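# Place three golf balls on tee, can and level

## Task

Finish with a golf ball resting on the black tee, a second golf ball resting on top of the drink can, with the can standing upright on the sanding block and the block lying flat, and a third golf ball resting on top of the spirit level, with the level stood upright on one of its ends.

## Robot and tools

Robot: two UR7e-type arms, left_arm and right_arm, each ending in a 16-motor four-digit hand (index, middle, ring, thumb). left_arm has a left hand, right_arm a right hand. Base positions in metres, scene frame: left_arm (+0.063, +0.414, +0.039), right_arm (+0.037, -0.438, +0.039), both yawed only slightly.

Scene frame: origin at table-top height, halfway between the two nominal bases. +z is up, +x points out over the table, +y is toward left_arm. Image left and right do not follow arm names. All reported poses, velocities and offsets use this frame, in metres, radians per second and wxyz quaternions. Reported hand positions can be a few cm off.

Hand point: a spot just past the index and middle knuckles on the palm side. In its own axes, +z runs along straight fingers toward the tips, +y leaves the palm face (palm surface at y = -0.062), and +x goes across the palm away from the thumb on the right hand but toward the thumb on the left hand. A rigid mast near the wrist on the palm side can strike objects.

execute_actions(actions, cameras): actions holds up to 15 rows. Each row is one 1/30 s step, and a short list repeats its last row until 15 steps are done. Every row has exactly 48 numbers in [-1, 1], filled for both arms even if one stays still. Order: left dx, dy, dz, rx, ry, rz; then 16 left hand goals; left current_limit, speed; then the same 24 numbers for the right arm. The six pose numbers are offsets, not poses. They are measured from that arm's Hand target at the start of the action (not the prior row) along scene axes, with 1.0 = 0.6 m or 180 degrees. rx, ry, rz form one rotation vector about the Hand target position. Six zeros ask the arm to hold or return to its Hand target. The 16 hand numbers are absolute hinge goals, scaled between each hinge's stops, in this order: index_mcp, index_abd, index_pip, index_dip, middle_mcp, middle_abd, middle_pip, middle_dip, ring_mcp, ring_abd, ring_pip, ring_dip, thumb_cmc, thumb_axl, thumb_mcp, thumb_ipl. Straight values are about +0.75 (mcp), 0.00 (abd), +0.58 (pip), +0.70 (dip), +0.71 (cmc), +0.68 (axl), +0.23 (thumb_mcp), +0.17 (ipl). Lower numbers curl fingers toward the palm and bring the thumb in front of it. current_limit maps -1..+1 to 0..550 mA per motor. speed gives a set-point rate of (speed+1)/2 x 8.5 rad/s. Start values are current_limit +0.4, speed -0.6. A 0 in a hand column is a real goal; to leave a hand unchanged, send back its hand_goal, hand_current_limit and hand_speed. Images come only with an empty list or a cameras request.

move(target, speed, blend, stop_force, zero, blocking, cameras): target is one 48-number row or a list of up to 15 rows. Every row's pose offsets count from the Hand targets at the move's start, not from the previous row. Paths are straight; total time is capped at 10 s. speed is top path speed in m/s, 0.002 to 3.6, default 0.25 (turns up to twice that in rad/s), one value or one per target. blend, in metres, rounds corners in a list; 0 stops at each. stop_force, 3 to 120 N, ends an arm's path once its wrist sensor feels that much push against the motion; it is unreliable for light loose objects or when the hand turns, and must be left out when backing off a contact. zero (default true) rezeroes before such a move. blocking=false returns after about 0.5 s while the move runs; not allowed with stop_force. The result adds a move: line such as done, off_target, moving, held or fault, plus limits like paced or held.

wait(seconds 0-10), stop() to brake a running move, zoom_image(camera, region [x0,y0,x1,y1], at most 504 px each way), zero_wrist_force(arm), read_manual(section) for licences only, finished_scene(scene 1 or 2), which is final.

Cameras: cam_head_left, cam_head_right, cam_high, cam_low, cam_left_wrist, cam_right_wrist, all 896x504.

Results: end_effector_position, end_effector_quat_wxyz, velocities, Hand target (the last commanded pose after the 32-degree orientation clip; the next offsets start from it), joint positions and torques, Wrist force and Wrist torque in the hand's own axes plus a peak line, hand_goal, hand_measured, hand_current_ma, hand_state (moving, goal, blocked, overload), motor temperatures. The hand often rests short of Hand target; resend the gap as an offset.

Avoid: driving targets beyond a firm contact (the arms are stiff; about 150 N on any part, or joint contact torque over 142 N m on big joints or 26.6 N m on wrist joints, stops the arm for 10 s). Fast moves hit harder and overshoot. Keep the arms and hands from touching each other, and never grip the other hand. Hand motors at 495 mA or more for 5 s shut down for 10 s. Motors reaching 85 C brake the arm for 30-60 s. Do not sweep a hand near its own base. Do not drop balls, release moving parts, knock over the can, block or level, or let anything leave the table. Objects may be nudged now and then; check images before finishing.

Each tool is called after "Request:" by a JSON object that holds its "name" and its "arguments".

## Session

Request:
{"name": "execute_actions", "arguments": {"actions": []}}

Scene clock: 0.00 s.
left_arm: end_effector_position=(+0.4740, +0.3064, +0.2979) hand_goal=(+0.754, +0.000, +0.576, +0.696, +0.754, +0.000, +0.576, +0.696, +0.754, +0.000, +0.576, +0.696, +0.714, +0.678, +0.226, +0.168) hand_measured=(+0.754, +0.000, +0.576, +0.696, +0.754, +0.000, +0.576, +0.696, +0.754, +0.000, +0.576, +0.696, +0.714, +0.678, +0.226, +0.168) hand_current_ma=(+0, +0, +0, +0, +0, +0, +0, +0, +0, +0, +0, +0, +0, +0, +0, +0) hand_state=(goal, goal, goal, goal, goal, goal, goal, goal, goal, goal, goal, goal, goal, goal, goal, goal) hand_current_limit=0.40 hand_speed=-0.60 end_effector_quat_wxyz=(-0.062, -0.563, +0.819, +0.095) | right_arm: end_effector_position=(+0.5876, -0.4515, +0.2921) hand_goal=(+0.754, +0.000, +0.576, +0.696, +0.754, +0.000, +0.576, +0.696, +0.754, +0.000, +0.576, +0.696, +0.714, +0.678, +0.226, +0.168) hand_measured=(+0.754, +0.000, +0.576, +0.696, +0.754, +0.000, +0.576, +0.696, +0.754, +0.000, +0.576, +0.696, +0.714, +0.678, +0.226, +0.168) hand_current_ma=(+0, +0, +0, +0, +0, +0, +0, +0, +0, +0, +0, +0, +0, +0, +0, +0) hand_state=(goal, goal, goal, goal, goal, goal, goal, goal, goal, goal, goal, goal, goal, goal, goal, goal) hand_current_limit=0.40 hand_speed=-0.60 end_effector_quat_wxyz=(+0.318, +0.943, -0.095, +0.002)
Joint positions: left_arm=[3.099 -1.73 -1.662 -1.531 1.655 -2.788] | right_arm=[0.074 -1.193 1.605 -1.847 -2.206 1.903]
Joint velocities: within noise
Joint torques (N m): no reading
Motor temperatures (°C): left_arm=[26 28 36 33 36 38] | right_arm=[31 26 32 31 39 40]
Wrist force (N): no reading
Wrist torque (N m): no reading
Wrist force, peak (N): no reading
Hand target: left_arm +0.4740, +0.3064, +0.2979; -0.062, -0.563, +0.819, +0.095 | right_arm +0.5876, -0.4515, +0.2921; +0.318, +0.943, -0.095, +0.002
camera_calibration:
cam_left_wrist: T_world_to_cam=[[0.854261, 0.493571, -0.163172, -0.529644], [0.450672, -0.546715, 0.70569, -0.334108], [0.259099, -0.676381, -0.689476, 0.407698], [0, 0, 0, 1]] pos_world=[0.497393, 0.354514, 0.430451]
cam_right_wrist: T_world_to_cam=[[-0.886815, -0.308385, 0.344179, 0.311426], [-0.177065, 0.914681, 0.363328, 0.333454], [-0.426858, 0.261262, -0.865756, 0.739077], [0, 0, 0, 1]] pos_world=[0.650701, -0.402058, 0.411522]

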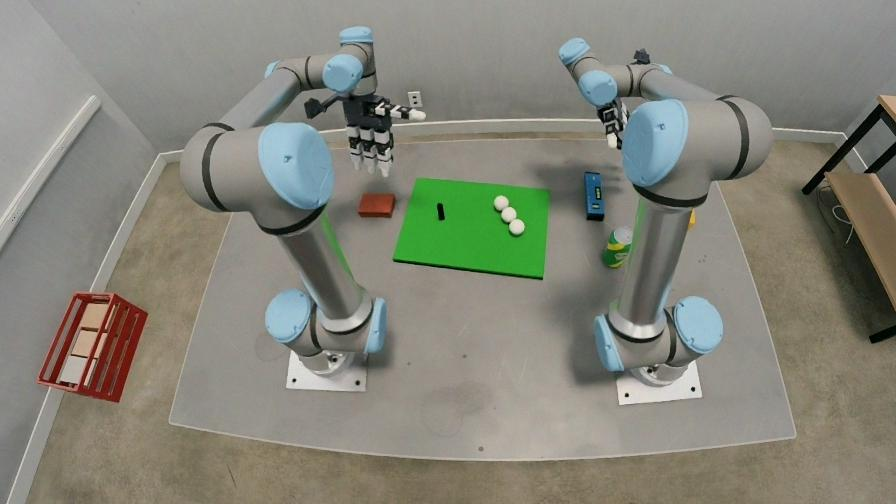

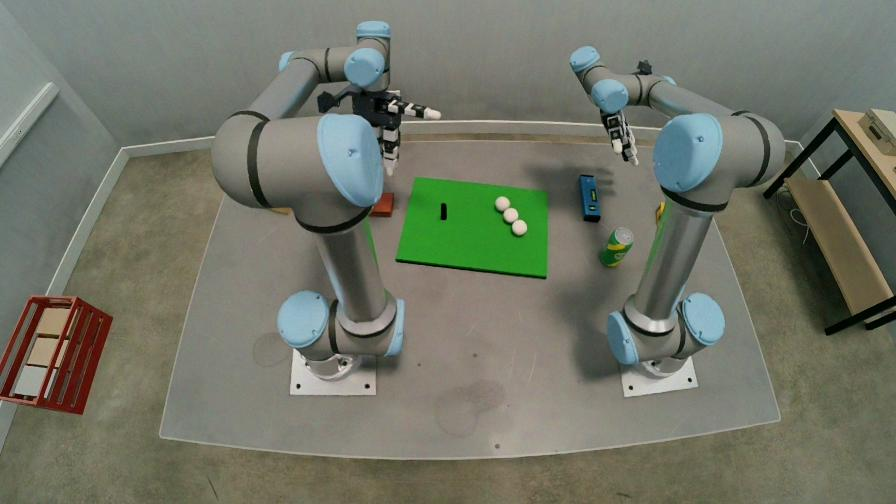

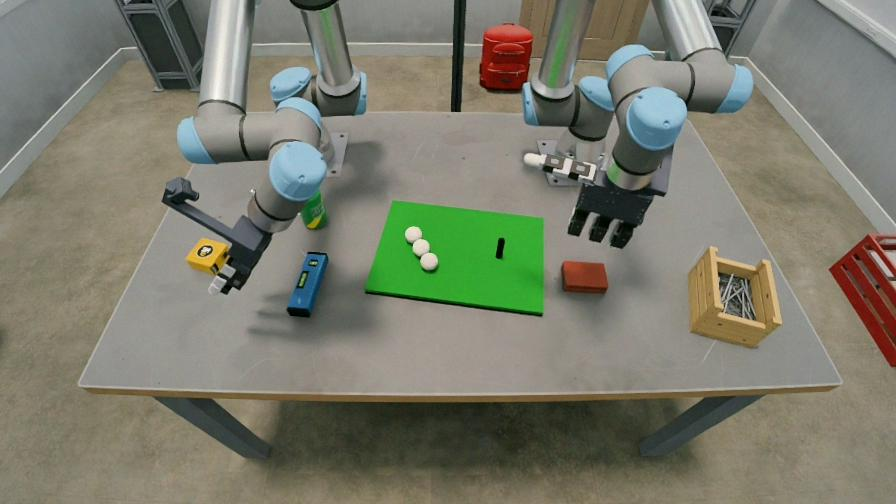

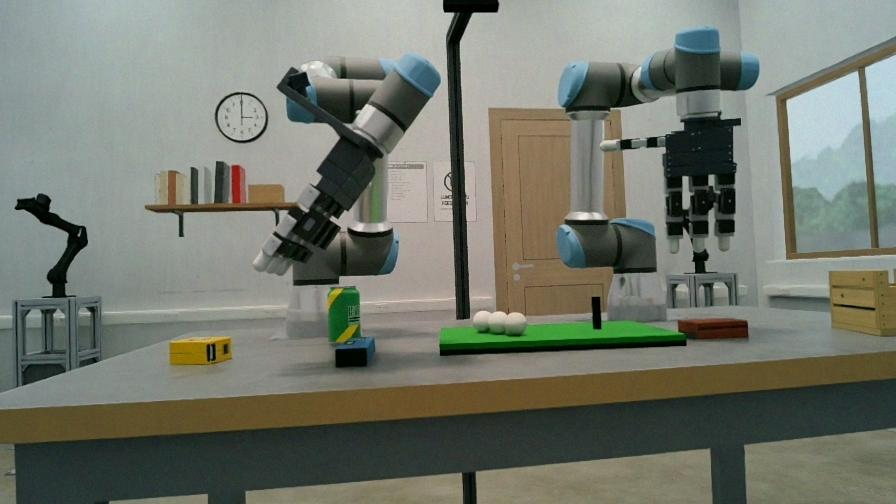

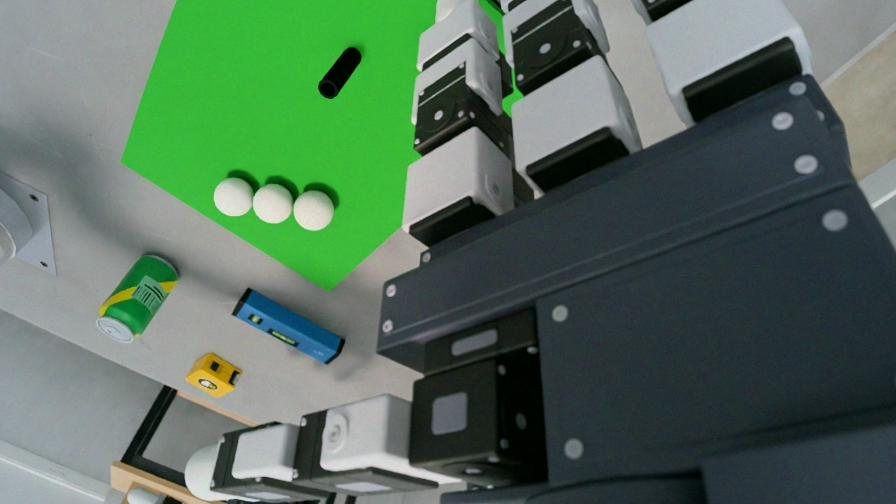

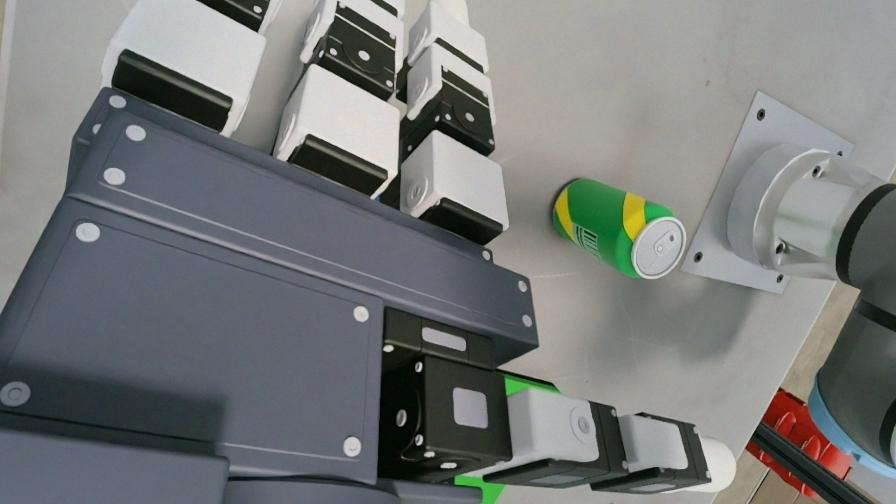

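Request:
{"name": "execute_actions", "arguments": {"actions": []}}

Request:
{"name": "zoom_image", "arguments": {"camera": "cam_high", "region": [180, 160, 680, 360]}}

Request:
{"name": "zoom_image", "arguments": {"camera": "cam_head_left", "region": [200, 120, 700, 400]}}

Request:
{"name": "zoom_image", "arguments": {"camera": "cam_low", "region": [180, 100, 680, 360]}}

Scene clock: 1.23 s.
left_arm: end_effector_position=(+0.4740, +0.3064, +0.2979) hand_goal=(+0.754, +0.000, +0.576, +0.696, +0.754, +0.000, +0.576, +0.696, +0.754, +0.000, +0.576, +0.696, +0.714, +0.678, +0.226, +0.168) hand_measured=(+0.754, +0.000, +0.576, +0.696, +0.754, +0.000, +0.576, +0.696, +0.754, +0.000, +0.576, +0.696, +0.714, +0.678, +0.224, +0.168) hand_current_ma=(-1, +0, +0, +0, -1, +0, +0, +0, -1, +0, +0, +0, +0, -1, -2, +0) hand_state=(goal, goal, goal, goal, goal, goal, goal, goal, goal, goal, goal, goal, goal, goal, goal, goal) hand_current_limit=0.40 hand_speed=-0.60 end_effector_quat_wxyz=(-0.062, -0.563, +0.819, +0.095) | right_arm: end_effector_position=(+0.5876, -0.4515, +0.2921) hand_goal=(+0.754, +0.000, +0.576, +0.696, +0.754, +0.000, +0.576, +0.696, +0.754, +0.000, +0.576, +0.696, +0.714, +0.678, +0.226, +0.168) hand_measured=(+0.756, +0.000, +0.576, +0.696, +0.756, +0.000, +0.576, +0.696, +0.756, +0.000, +0.576, +0.696, +0.718, +0.678, +0.224, +0.168) hand_current_ma=(+2, +0, +0, +0, +2, +0, +0, +0, +2, +0, +0, +0, +3, +0, -1, +0) hand_state=(goal, goal, goal, goal, goal, goal, goal, goal, goal, goal, goal, goal, goal, goal, goal, goal) hand_current_limit=0.40 hand_speed=-0.60 end_effector_quat_wxyz=(+0.318, +0.943, -0.095, +0.002)
Joint positions: left_arm=[3.099 -1.73 -1.662 -1.531 1.655 -2.788] | right_arm=[0.074 -1.193 1.605 -1.847 -2.206 1.903]
Joint velocities: within noise
Joint torques (N m): left_arm=[-0.73 31.3 25.21 2.06 0.29 -0.14] | right_arm=[-0.59 -40.41 -19.71 -2.35 -1.12 -0.31]
Motor temperatures (°C): left_arm=[26 28 36 33 36 38] | right_arm=[31 26 32 31 39 40]
Wrist force (N): left_arm=[0.1 -0.1 -0.2] | right_arm=[-0.2 0.0 0.0]
Wrist torque (N m): left_arm=[0.01 -0.02 0.01] | right_arm=[0.00 0.02 -0.03]
Wrist force, peak (N): left_arm=[-0.1 -0.1 -0.3] | right_arm=[-0.1 0.5 0.1]
Hand target: left_arm +0.4740, +0.3064, +0.2979; -0.062, -0.563, +0.819, +0.095 | right_arm +0.5876, -0.4515, +0.2921; +0.318, +0.943, -0.095, +0.002
camera_calibration:
cam_left_wrist: T_world_to_cam=[[0.854261, 0.493571, -0.163172, -0.529644], [0.450672, -0.546715, 0.70569, -0.334108], [0.259099, -0.676381, -0.689476, 0.407698], [0, 0, 0, 1]] pos_world=[0.497393, 0.354514, 0.430451]
cam_right_wrist: T_world_to_cam=[[-0.886815, -0.308385, 0.344179, 0.311426], [-0.177065, 0.914681, 0.363328, 0.333454], [-0.426858, 0.261262, -0.865756, 0.739077], [0, 0, 0, 1]] pos_world=[0.650701, -0.402058, 0.411522]

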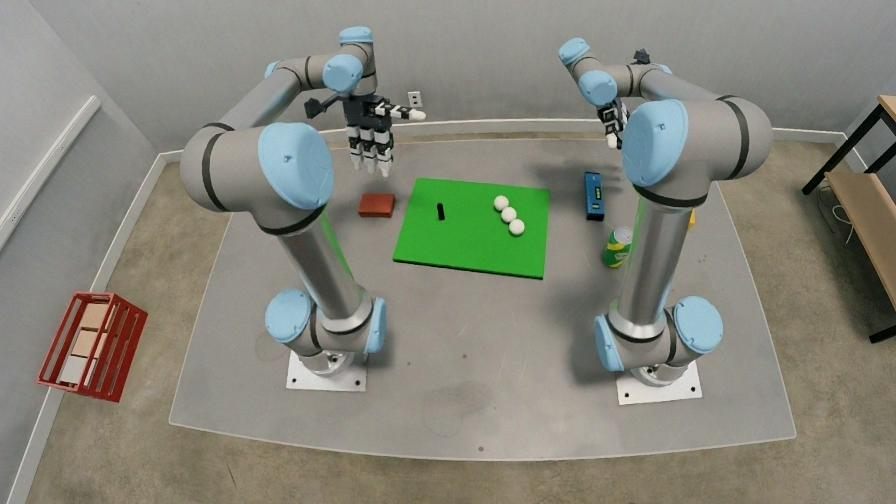

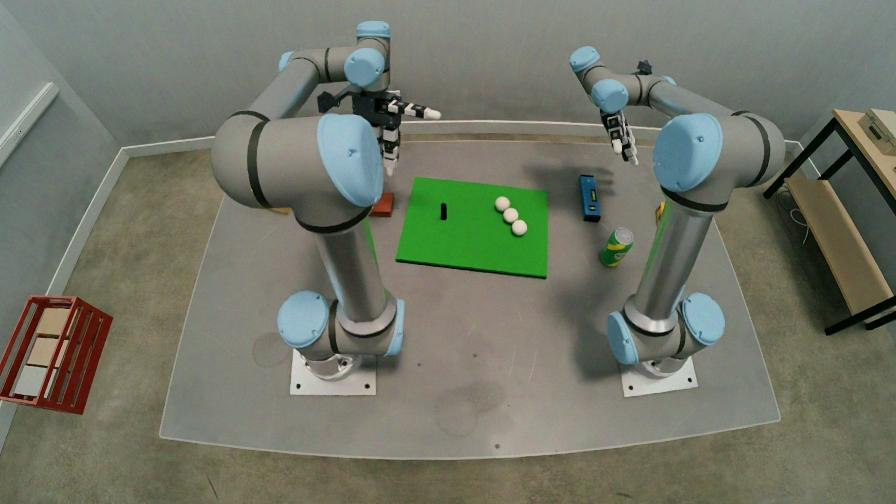

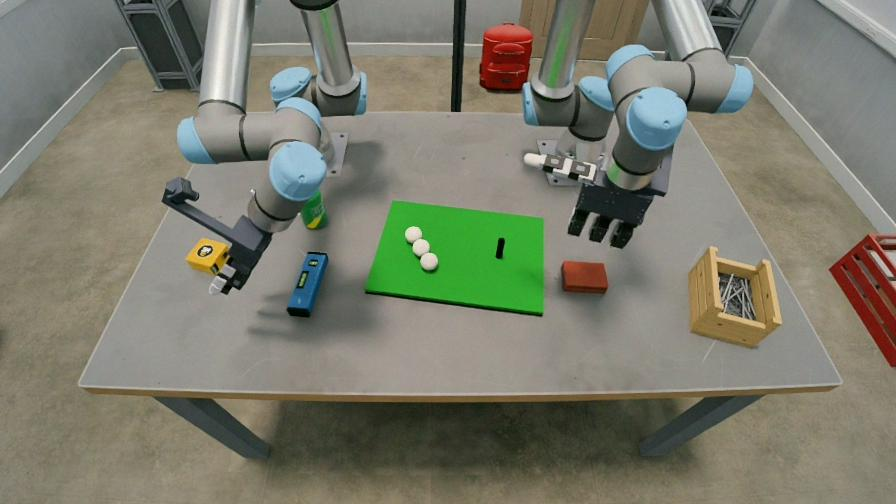

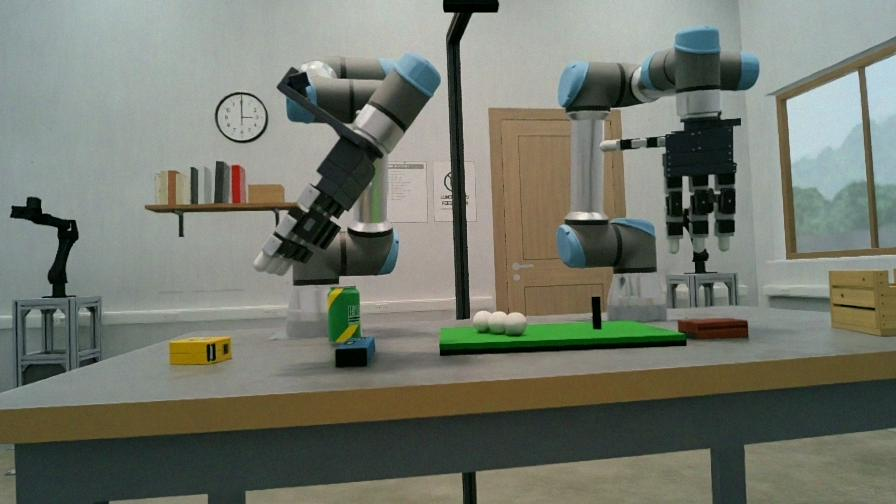

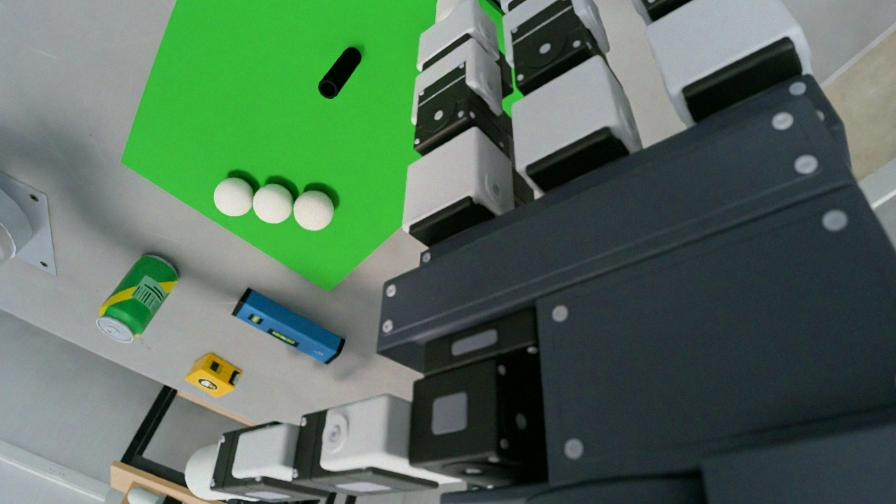

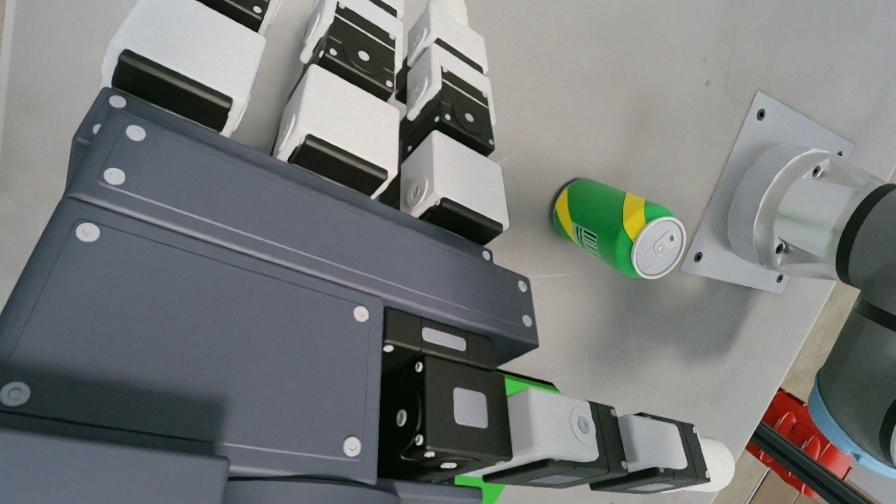

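Scaled by 1.008 from the camera's 896x504 image, which has a finer 1280x720 frame.

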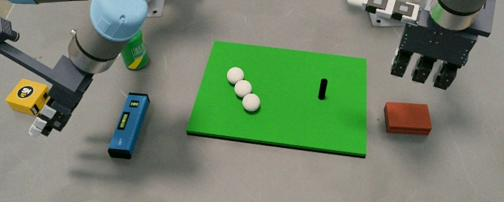

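Scaled by 1.008 from the camera's 896x504 image, which has a finer 1280x720 frame.

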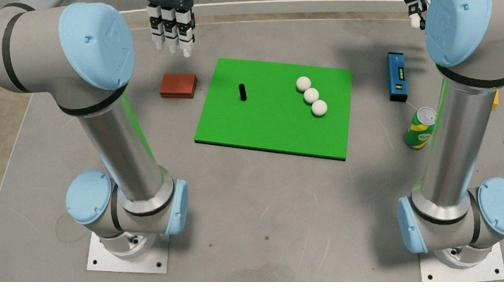

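Scaled by 1.008 from the camera's 896x504 image, which has a finer 1280x720 frame.

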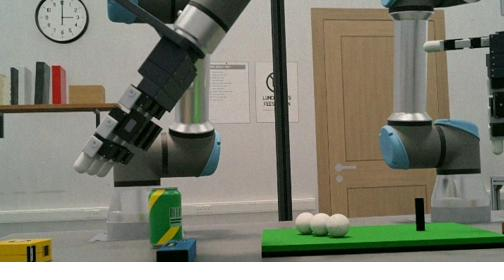

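Request:
{"name": "zoom_image", "arguments": {"camera": "cam_high", "region": [360, 190, 620, 330]}}

Request:
{"name": "zoom_image", "arguments": {"camera": "cam_high", "region": [180, 170, 380, 330]}}

Request:
{"name": "zoom_image", "arguments": {"camera": "cam_head_left", "region": [340, 150, 660, 310]}}

Request:
{"name": "zoom_image", "arguments": {"camera": "cam_low", "region": [300, 270, 780, 370]}}

Scaled by 1.938 from the camera's 896x504 image, which has a finer 1280x720 frame.

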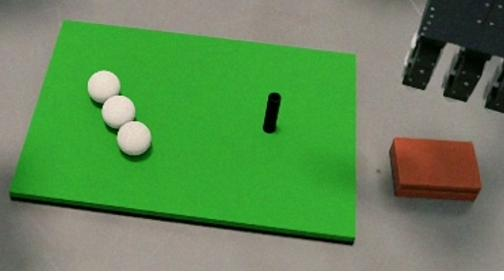

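Scaled by 2.520 from the camera's 896x504 image, which has a finer 1280x720 frame.

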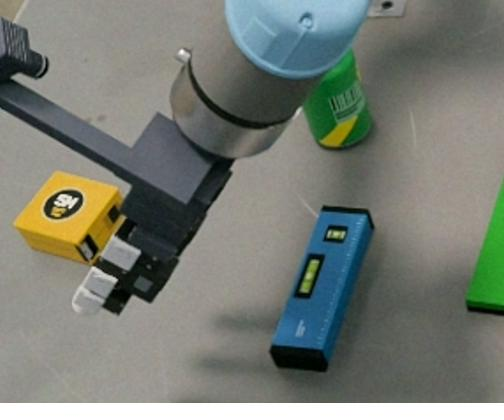

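Scaled by 1.575 from the camera's 896x504 image, which has a finer 1280x720 frame.

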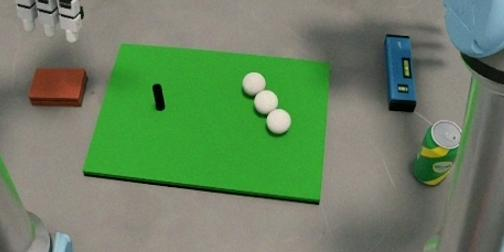

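Scaled by 1.050 from the camera's 896x504 image, which has a finer 1280x720 frame.

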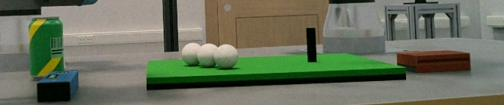

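Request:
{"name": "zoom_image", "arguments": {"camera": "cam_right_wrist", "region": [520, 140, 720, 300]}}

Request:
{"name": "zoom_image", "arguments": {"camera": "cam_high", "region": [270, 200, 350, 330]}}

Request:
{"name": "zoom_image", "arguments": {"camera": "cam_left_wrist", "region": [180, 140, 380, 380]}}

Request:
{"name": "zoom_image", "arguments": {"camera": "cam_head_right", "region": [380, 150, 660, 290]}}

Scaled by 2.520 from the camera's 896x504 image, which has a finer 1280x720 frame.

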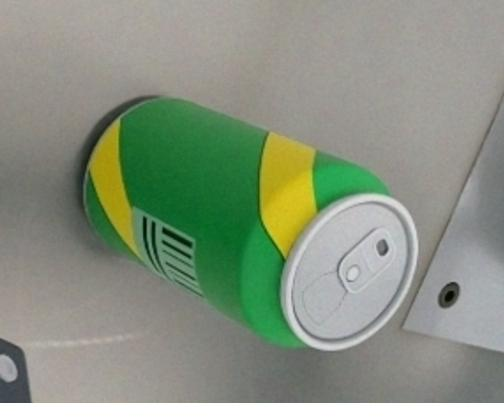

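Scaled by 3.877 from the camera's 896x504 image, which has a finer 1280x720 frame.

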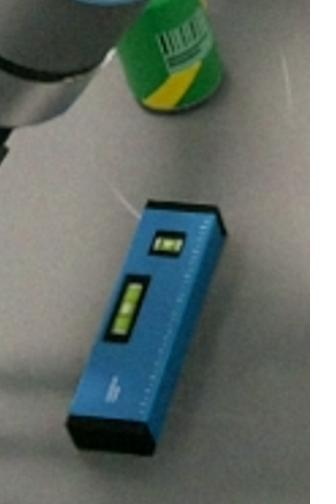

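Scaled by 2.100 from the camera's 896x504 image, which has a finer 1280x720 frame.

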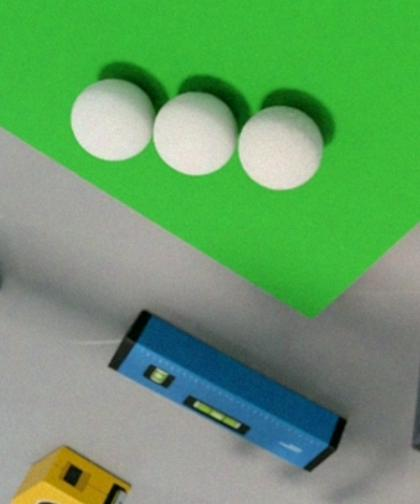

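Scaled by 1.800 from the camera's 896x504 image, which has a finer 1280x720 frame.

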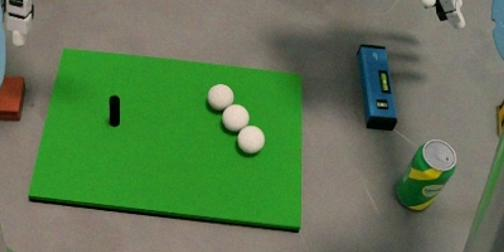

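Request:
{"name": "zoom_image", "arguments": {"camera": "cam_high", "region": [545, 245, 625, 305]}}

Request:
{"name": "zoom_image", "arguments": {"camera": "cam_low", "region": [640, 290, 780, 360]}}

Request:
{"name": "zoom_image", "arguments": {"camera": "cam_low", "region": [310, 270, 400, 380]}}

Request:
{"name": "zoom_image", "arguments": {"camera": "cam_low", "region": [430, 280, 640, 370]}}

Scaled by 6.300 from the camera's 896x504 image, which has a finer 1280x720 frame.

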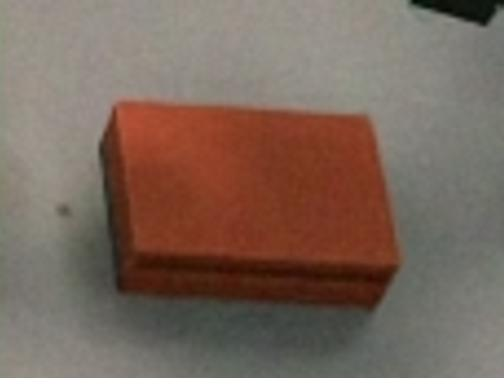

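Scaled by 3.600 from the camera's 896x504 image, which has a finer 1280x720 frame.

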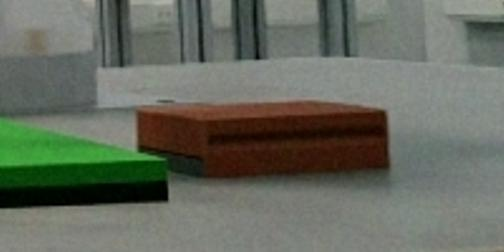

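Scaled by 4.582 from the camera's 896x504 image, which has a finer 1280x720 frame.

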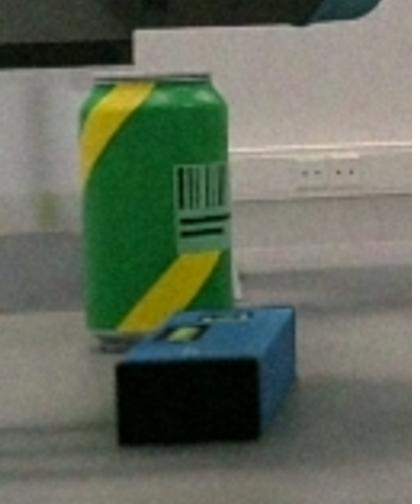

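Scaled by 2.400 from the camera's 896x504 image, which has a finer 1280x720 frame.

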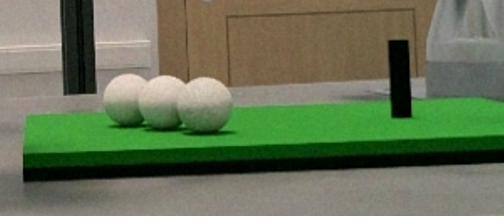

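Request:
{"name": "move", "arguments": {"target": [-0.0933,-0.004,0.1118,0.0439,0.6275,-0.5983,-0.274,-0.083,0.432,0.552,-0.274,0.083,0.432,0.552,0.754,0,0.576,0.696,-0.656,0.678,0.315,0.168,0.4,-0.6,-0.071,0.2908,-0.1202,0.6731,-0.0781,0.039,-0.274,0,0.432,0.552,-0.274,0,0.432,0.552,0.754,0,0.576,0.696,-0.656,0.678,0.315,0.168,0.4,-0.6], "speed": 0.6, "cameras": ["all"]}}

Scene clock: 14.97 s.
left_arm: end_effector_position=(+0.4447, +0.3040, +0.3346) hand_goal=(-0.274, -0.082, +0.432, +0.552, -0.274, +0.084, +0.432, +0.552, +0.754, +0.000, +0.576, +0.696, -0.656, +0.678, +0.316, +0.168) hand_measured=(-0.262, -0.082, +0.436, +0.554, -0.260, +0.080, +0.436, +0.556, +0.758, +0.000, +0.576, +0.696, -0.660, +0.678, +0.312, +0.168) hand_current_ma=(+21, +0, +5, +2, +24, -4, +5, +3, +5, +0, +0, +0, -4, -1, -5, +0) hand_state=(goal, goal, goal, goal, goal, goal, goal, goal, goal, goal, goal, goal, goal, goal, goal, goal) hand_current_limit=0.40 hand_speed=-0.60 end_effector_quat_wxyz=(-0.387, +0.017, +0.828, +0.405) | right_arm: end_effector_position=(+0.5580, -0.3300, +0.2419) hand_goal=(-0.274, +0.000, +0.432, +0.552, -0.274, +0.000, +0.432, +0.552, +0.754, +0.000, +0.576, +0.696, -0.656, +0.678, +0.316, +0.168) hand_measured=(-0.262, +0.000, +0.438, +0.556, -0.262, +0.000, +0.436, +0.556, +0.748, +0.000, +0.576, +0.696, -0.652, +0.678, +0.306, +0.168) hand_current_ma=(+18, +0, +6, +3, +18, +0, +5, +3, -8, +0, +0, +0, +3, +0, -19, +0) hand_state=(goal, goal, goal, goal, goal, goal, goal, goal, goal, goal, goal, goal, goal, goal, goal, goal) hand_current_limit=0.40 hand_speed=-0.60 end_effector_quat_wxyz=(-0.405, +0.912, -0.060, +0.023)
Joint positions: left_arm=[2.771 -2.014 -1.506 -2.334 2.028 -2.159] | right_arm=[-0.283 -1.45 1.838 -1.799 -0.746 1.362]
Joint torques (N m): left_arm=[6.35 33.36 36.34 1.92 -0.89 -2.41] | right_arm=[-15.28 -21.27 -7.8 0.24 2.77 -2.03]
Wrist force (N): left_arm=[0.8 0.7 0.1] | right_arm=[0.3 1.0 -0.9]
Wrist torque (N m): left_arm=[-0.02 -0.06 0.45] | right_arm=[0.11 -0.01 0.23]
Wrist force, peak (N): left_arm=[2.1 -0.8 1.5] | right_arm=[0.5 1.4 -0.9]
Hand target: left_arm +0.4447, +0.3040, +0.3346; -0.387, +0.017, +0.828, +0.405 (not the last commanded pose) | right_arm +0.5580, -0.3300, +0.2419; -0.406, +0.912, -0.060, +0.023 (not the last commanded pose)
Off the commanded pose: left_arm 0.040 m, 70 deg | right_arm 0.059 m, 37 deg.
move: held (left_arm; a check stopped the path), off_target (right_arm; braked when a check withheld steps of left_arm); limits=held
pose unreachable (left arm): on one or more control steps of this call, first in action 0 (counted from 0), this arm could not follow its commanded pose, so it was not sent that pose on those steps. It may still have moved: this result reports where it is.
cause: moving toward the commanded pose would bring two parts of the arm too close to each other (joints 4 (wrist 1) to 6 (wrist 3) lie between them).
camera_calibration:
cam_left_wrist: T_world_to_cam=[[0.303344, -0.197183, -0.932256, 0.214779], [0.127302, -0.961199, 0.244727, 0.0758963], [-0.944339, -0.192915, -0.266472, 0.685506], [0, 0, 0, 1]] pos_world=[0.572537, 0.247546, 0.364323]
cam_right_wrist: T_world_to_cam=[[-0.845166, -0.330613, -0.419988, 0.494125], [-0.344893, -0.262966, 0.901054, -0.189843], [-0.408343, 0.906391, 0.108224, 0.618188], [0, 0, 0, 1]] pos_world=[0.604574, -0.446878, 0.311683]

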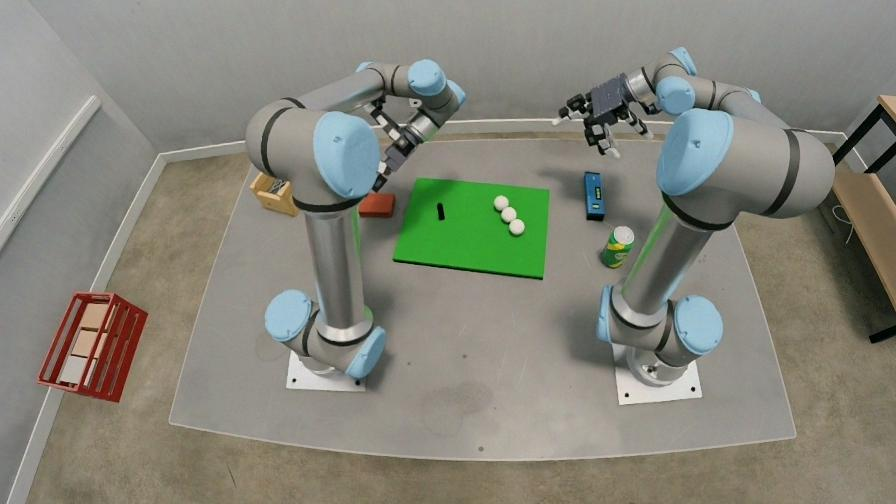

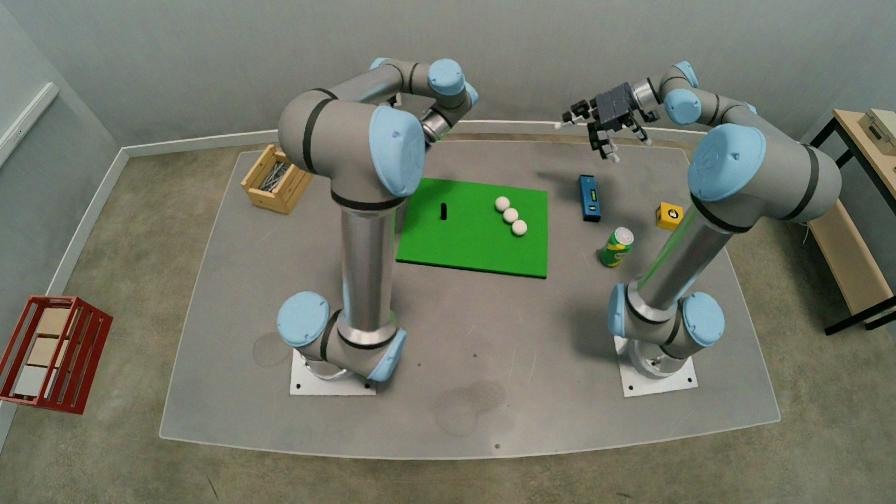

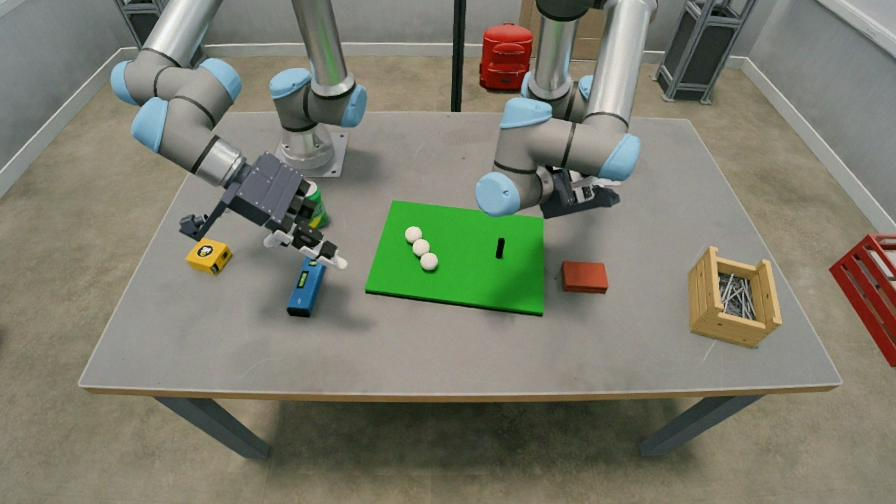

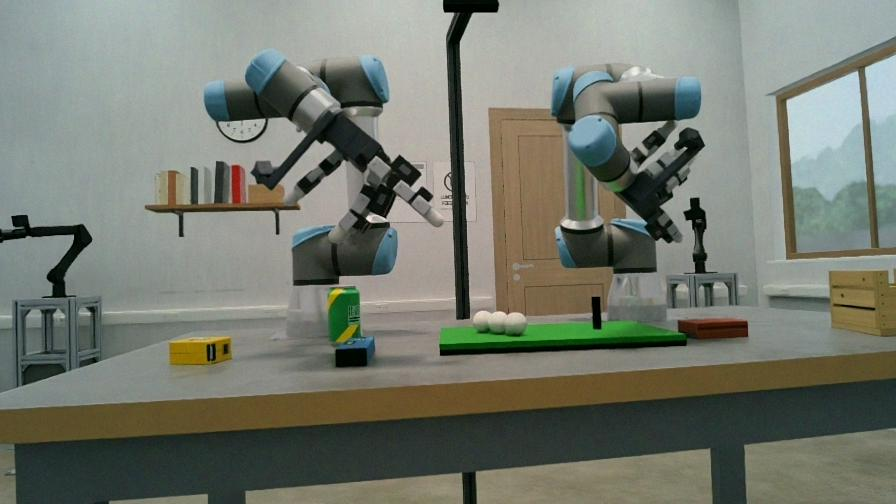

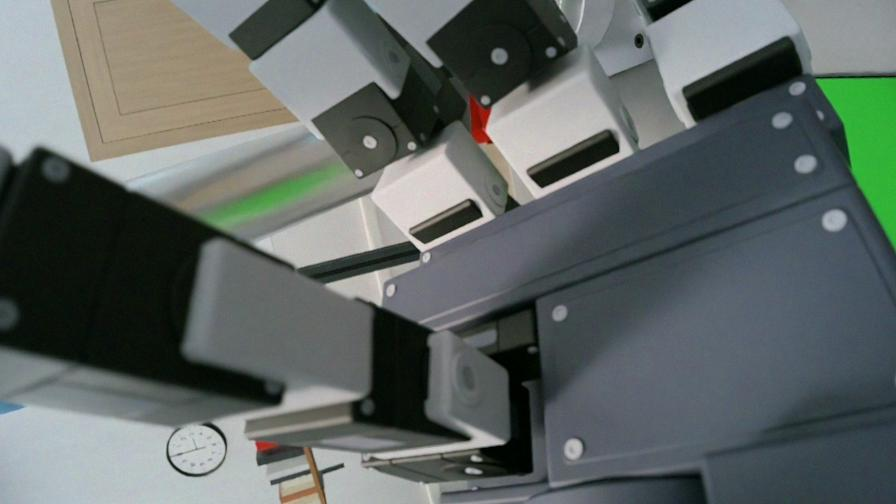

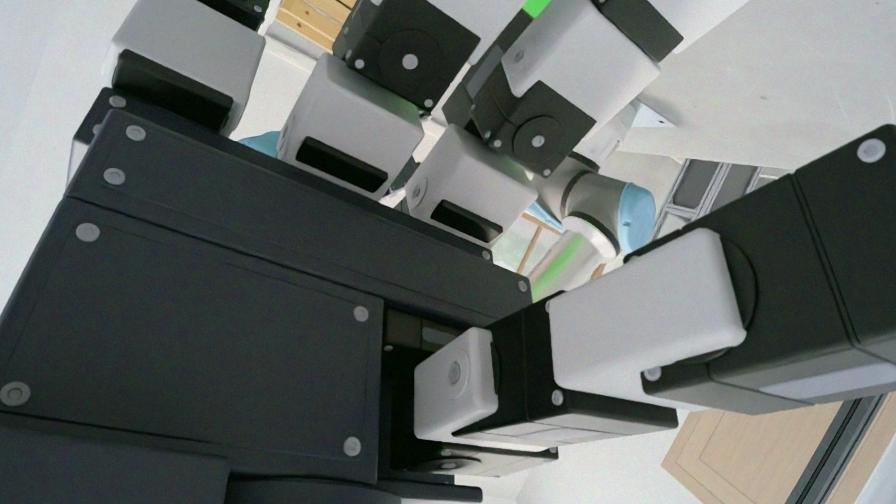

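Request:
{"name": "move", "arguments": {"target": [[0.2638,-0.06,-0.126,-0.499,-0.078,-0.1124,-0.274,-0.083,0.432,0.552,-0.274,0.083,0.432,0.552,0.754,0,0.576,0.696,-0.656,0.678,0.315,0.168,0.4,-0.6,-0.0212,0.089,-0.0698,0.2037,-0.0241,0.0119,-0.274,0,0.432,0.552,-0.274,0,0.432,0.552,0.754,0,0.576,0.696,-0.656,0.678,0.315,0.168,0.4,-0.6],[0.0417,-0.2822,0.0507,-0.7341,0.0745,0.1212,-0.274,-0.083,0.432,0.552,-0.274,0.083,0.432,0.552,0.754,0,0.576,0.696,-0.656,0.678,0.315,0.168,0.4,-0.6,-0.0212,0.089,-0.0698,0.2037,-0.0241,0.0119,-0.274,0,0.432,0.552,-0.274,0,0.432,0.552,0.754,0,0.576,0.696,-0.656,0.678,0.315,0.168,0.4,-0.6],[0.301,-0.421,0.0507,-0.7371,-0.2212,0.2415,-0.274,-0.083,0.432,0.552,-0.274,0.083,0.432,0.552,0.754,0,0.576,0.696,-0.656,0.678,0.315,0.168,0.4,-0.6,-0.0212,0.089,-0.0698,0.2037,-0.0241,0.0119,-0.274,0,0.432,0.552,-0.274,0,0.432,0.552,0.754,0,0.576,0.696,-0.656,0.678,0.315,0.168,0.4,-0.6],[0.4973,-0.3887,0.0507,-0.6836,-0.4223,0.3119,-0.274,-0.083,0.432,0.552,-0.274,0.083,0.432,0.552,0.754,0,0.576,0.696,-0.656,0.678,0.315,0.168,0.4,-0.6,-0.0212,0.089,-0.0698,0.2037,-0.0241,0.0119,-0.274,0,0.432,0.552,-0.274,0,0.432,0.552,0.754,0,0.576,0.696,-0.656,0.678,0.315,0.168,0.4,-0.6]], "speed": 0.6, "blend": [0.04,0.04,0.04,0], "cameras": ["cam_high","cam_low","cam_right_wrist"]}}

Scene clock: 22.57 s.
left_arm: end_effector_position=(+0.7430, +0.0708, +0.3650) hand_goal=(-0.274, -0.082, +0.432, +0.552, -0.274, +0.084, +0.432, +0.552, +0.754, +0.000, +0.576, +0.696, -0.656, +0.678, +0.316, +0.168) hand_measured=(-0.274, -0.082, +0.434, +0.554, -0.274, +0.080, +0.434, +0.554, +0.746, +0.000, +0.576, +0.696, -0.658, +0.678, +0.314, +0.168) hand_current_ma=(-1, +0, +2, +2, -1, -3, +2, +3, -11, +0, +0, +0, -1, -1, -3, +0) hand_state=(goal, goal, goal, goal, goal, goal, goal, goal, goal, goal, goal, goal, goal, goal, goal, goal) hand_current_limit=0.40 hand_speed=-0.60 end_effector_quat_wxyz=(+0.183, -0.183, +0.683, -0.683) | right_arm: end_effector_position=(+0.5453, -0.2766, +0.2000) hand_goal=(-0.274, +0.000, +0.432, +0.552, -0.274, +0.000, +0.432, +0.552, +0.754, +0.000, +0.576, +0.696, -0.656, +0.678, +0.316, +0.168) hand_measured=(-0.274, +0.000, +0.434, +0.556, -0.274, +0.000, +0.434, +0.556, +0.746, +0.000, +0.576, +0.696, -0.652, +0.678, +0.312, +0.168) hand_current_ma=(+0, +0, +2, +3, +0, +0, +2, +3, -12, +0, +0, +0, +3, +0, -7, +0) hand_state=(goal, goal, goal, goal, goal, goal, goal, goal, goal, goal, goal, goal, goal, goal, goal, goal) hand_current_limit=0.40 hand_speed=-0.60 end_effector_quat_wxyz=(-0.674, +0.737, -0.032, +0.030)
Joint positions: left_arm=[3.103 -2.044 -1.175 -3.063 -0.522 -0.002] | right_arm=[-0.394 -1.253 1.802 -0.851 -0.306 0.288]
Joint torques (N m): left_arm=[-6.47 38.23 38.59 -1.5 -1.02 2.13] | right_arm=[-14.94 -26.51 -28.48 2.55 -1.22 -1.99]
Wrist force (N): left_arm=[-1.7 -1.9 -0.4] | right_arm=[0.9 1.5 -1.3]
Wrist torque (N m): left_arm=[0.12 0.07 -0.46] | right_arm=[-0.15 0.02 0.28]
Wrist force, peak (N): left_arm=[-2.2 -2.2 -0.3] | right_arm=[0.7 2.1 -1.6]
Hand target: left_arm +0.7431, +0.0708, +0.3650; +0.183, -0.183, +0.683, -0.683 | right_arm +0.5453, -0.2766, +0.2000; -0.674, +0.737, -0.032, +0.030
Off the commanded pose: left_arm 0.000 m, 0 deg | right_arm 0.000 m, 0 deg.
move: done
camera_calibration:
cam_right_wrist: T_world_to_cam=[[-0.798119, -0.0235282, -0.60204, 0.579131], [-0.381534, -0.753619, 0.535248, -0.185031], [-0.466302, 0.65689, 0.592501, 0.434843], [0, 0, 0, 1]] pos_world=[0.594388, -0.411461, 0.190052]
Images, in order (width x height): cam_high 896x504, cam_low 896x504, cam_right_wrist 896x504.

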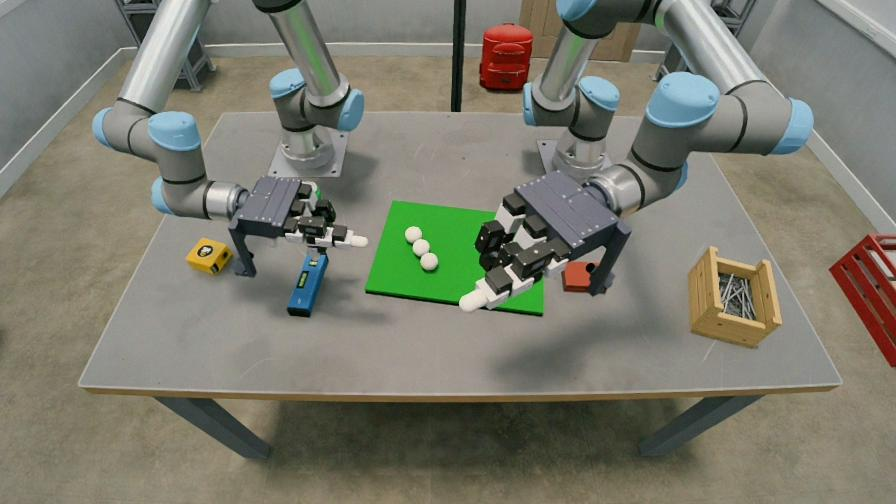

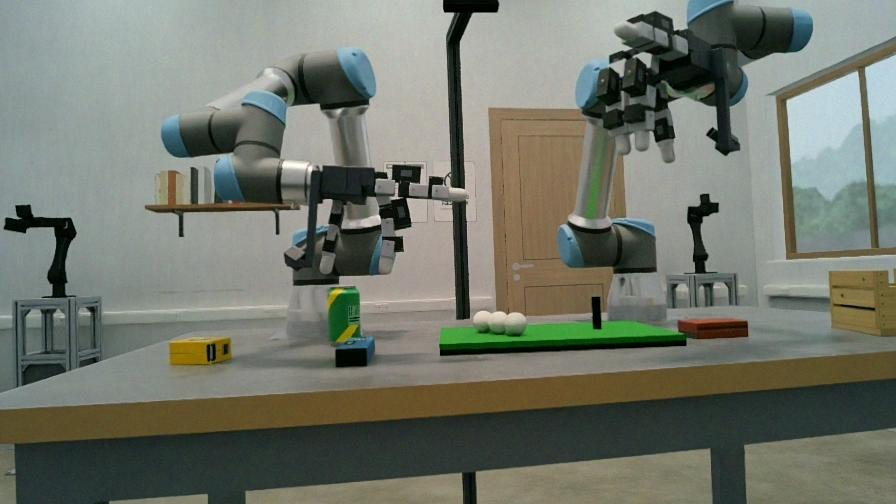

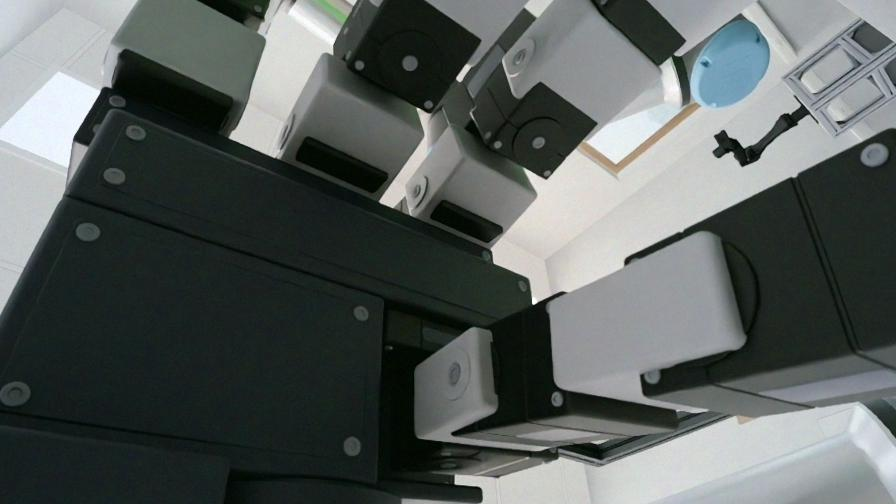

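Request:
{"name": "zoom_image", "arguments": {"camera": "cam_high", "region": [220, 160, 400, 330]}}

Request:
{"name": "zoom_image", "arguments": {"camera": "cam_low", "region": [270, 170, 470, 370]}}

Scaled by 2.800 from the camera's 896x504 image, which has a finer 1280x720 frame.

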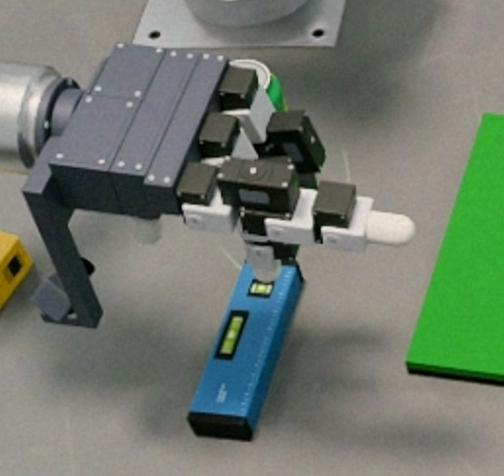

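Scaled by 2.520 from the camera's 896x504 image, which has a finer 1280x720 frame.

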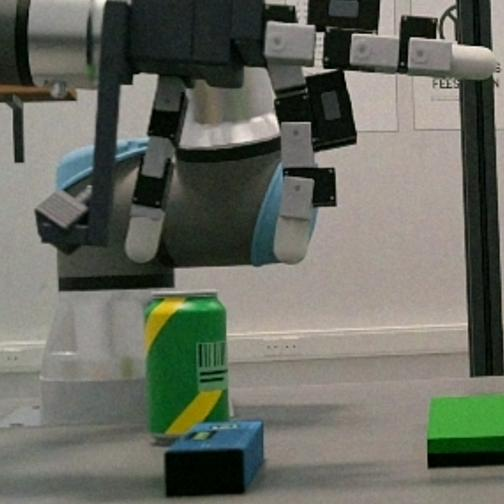

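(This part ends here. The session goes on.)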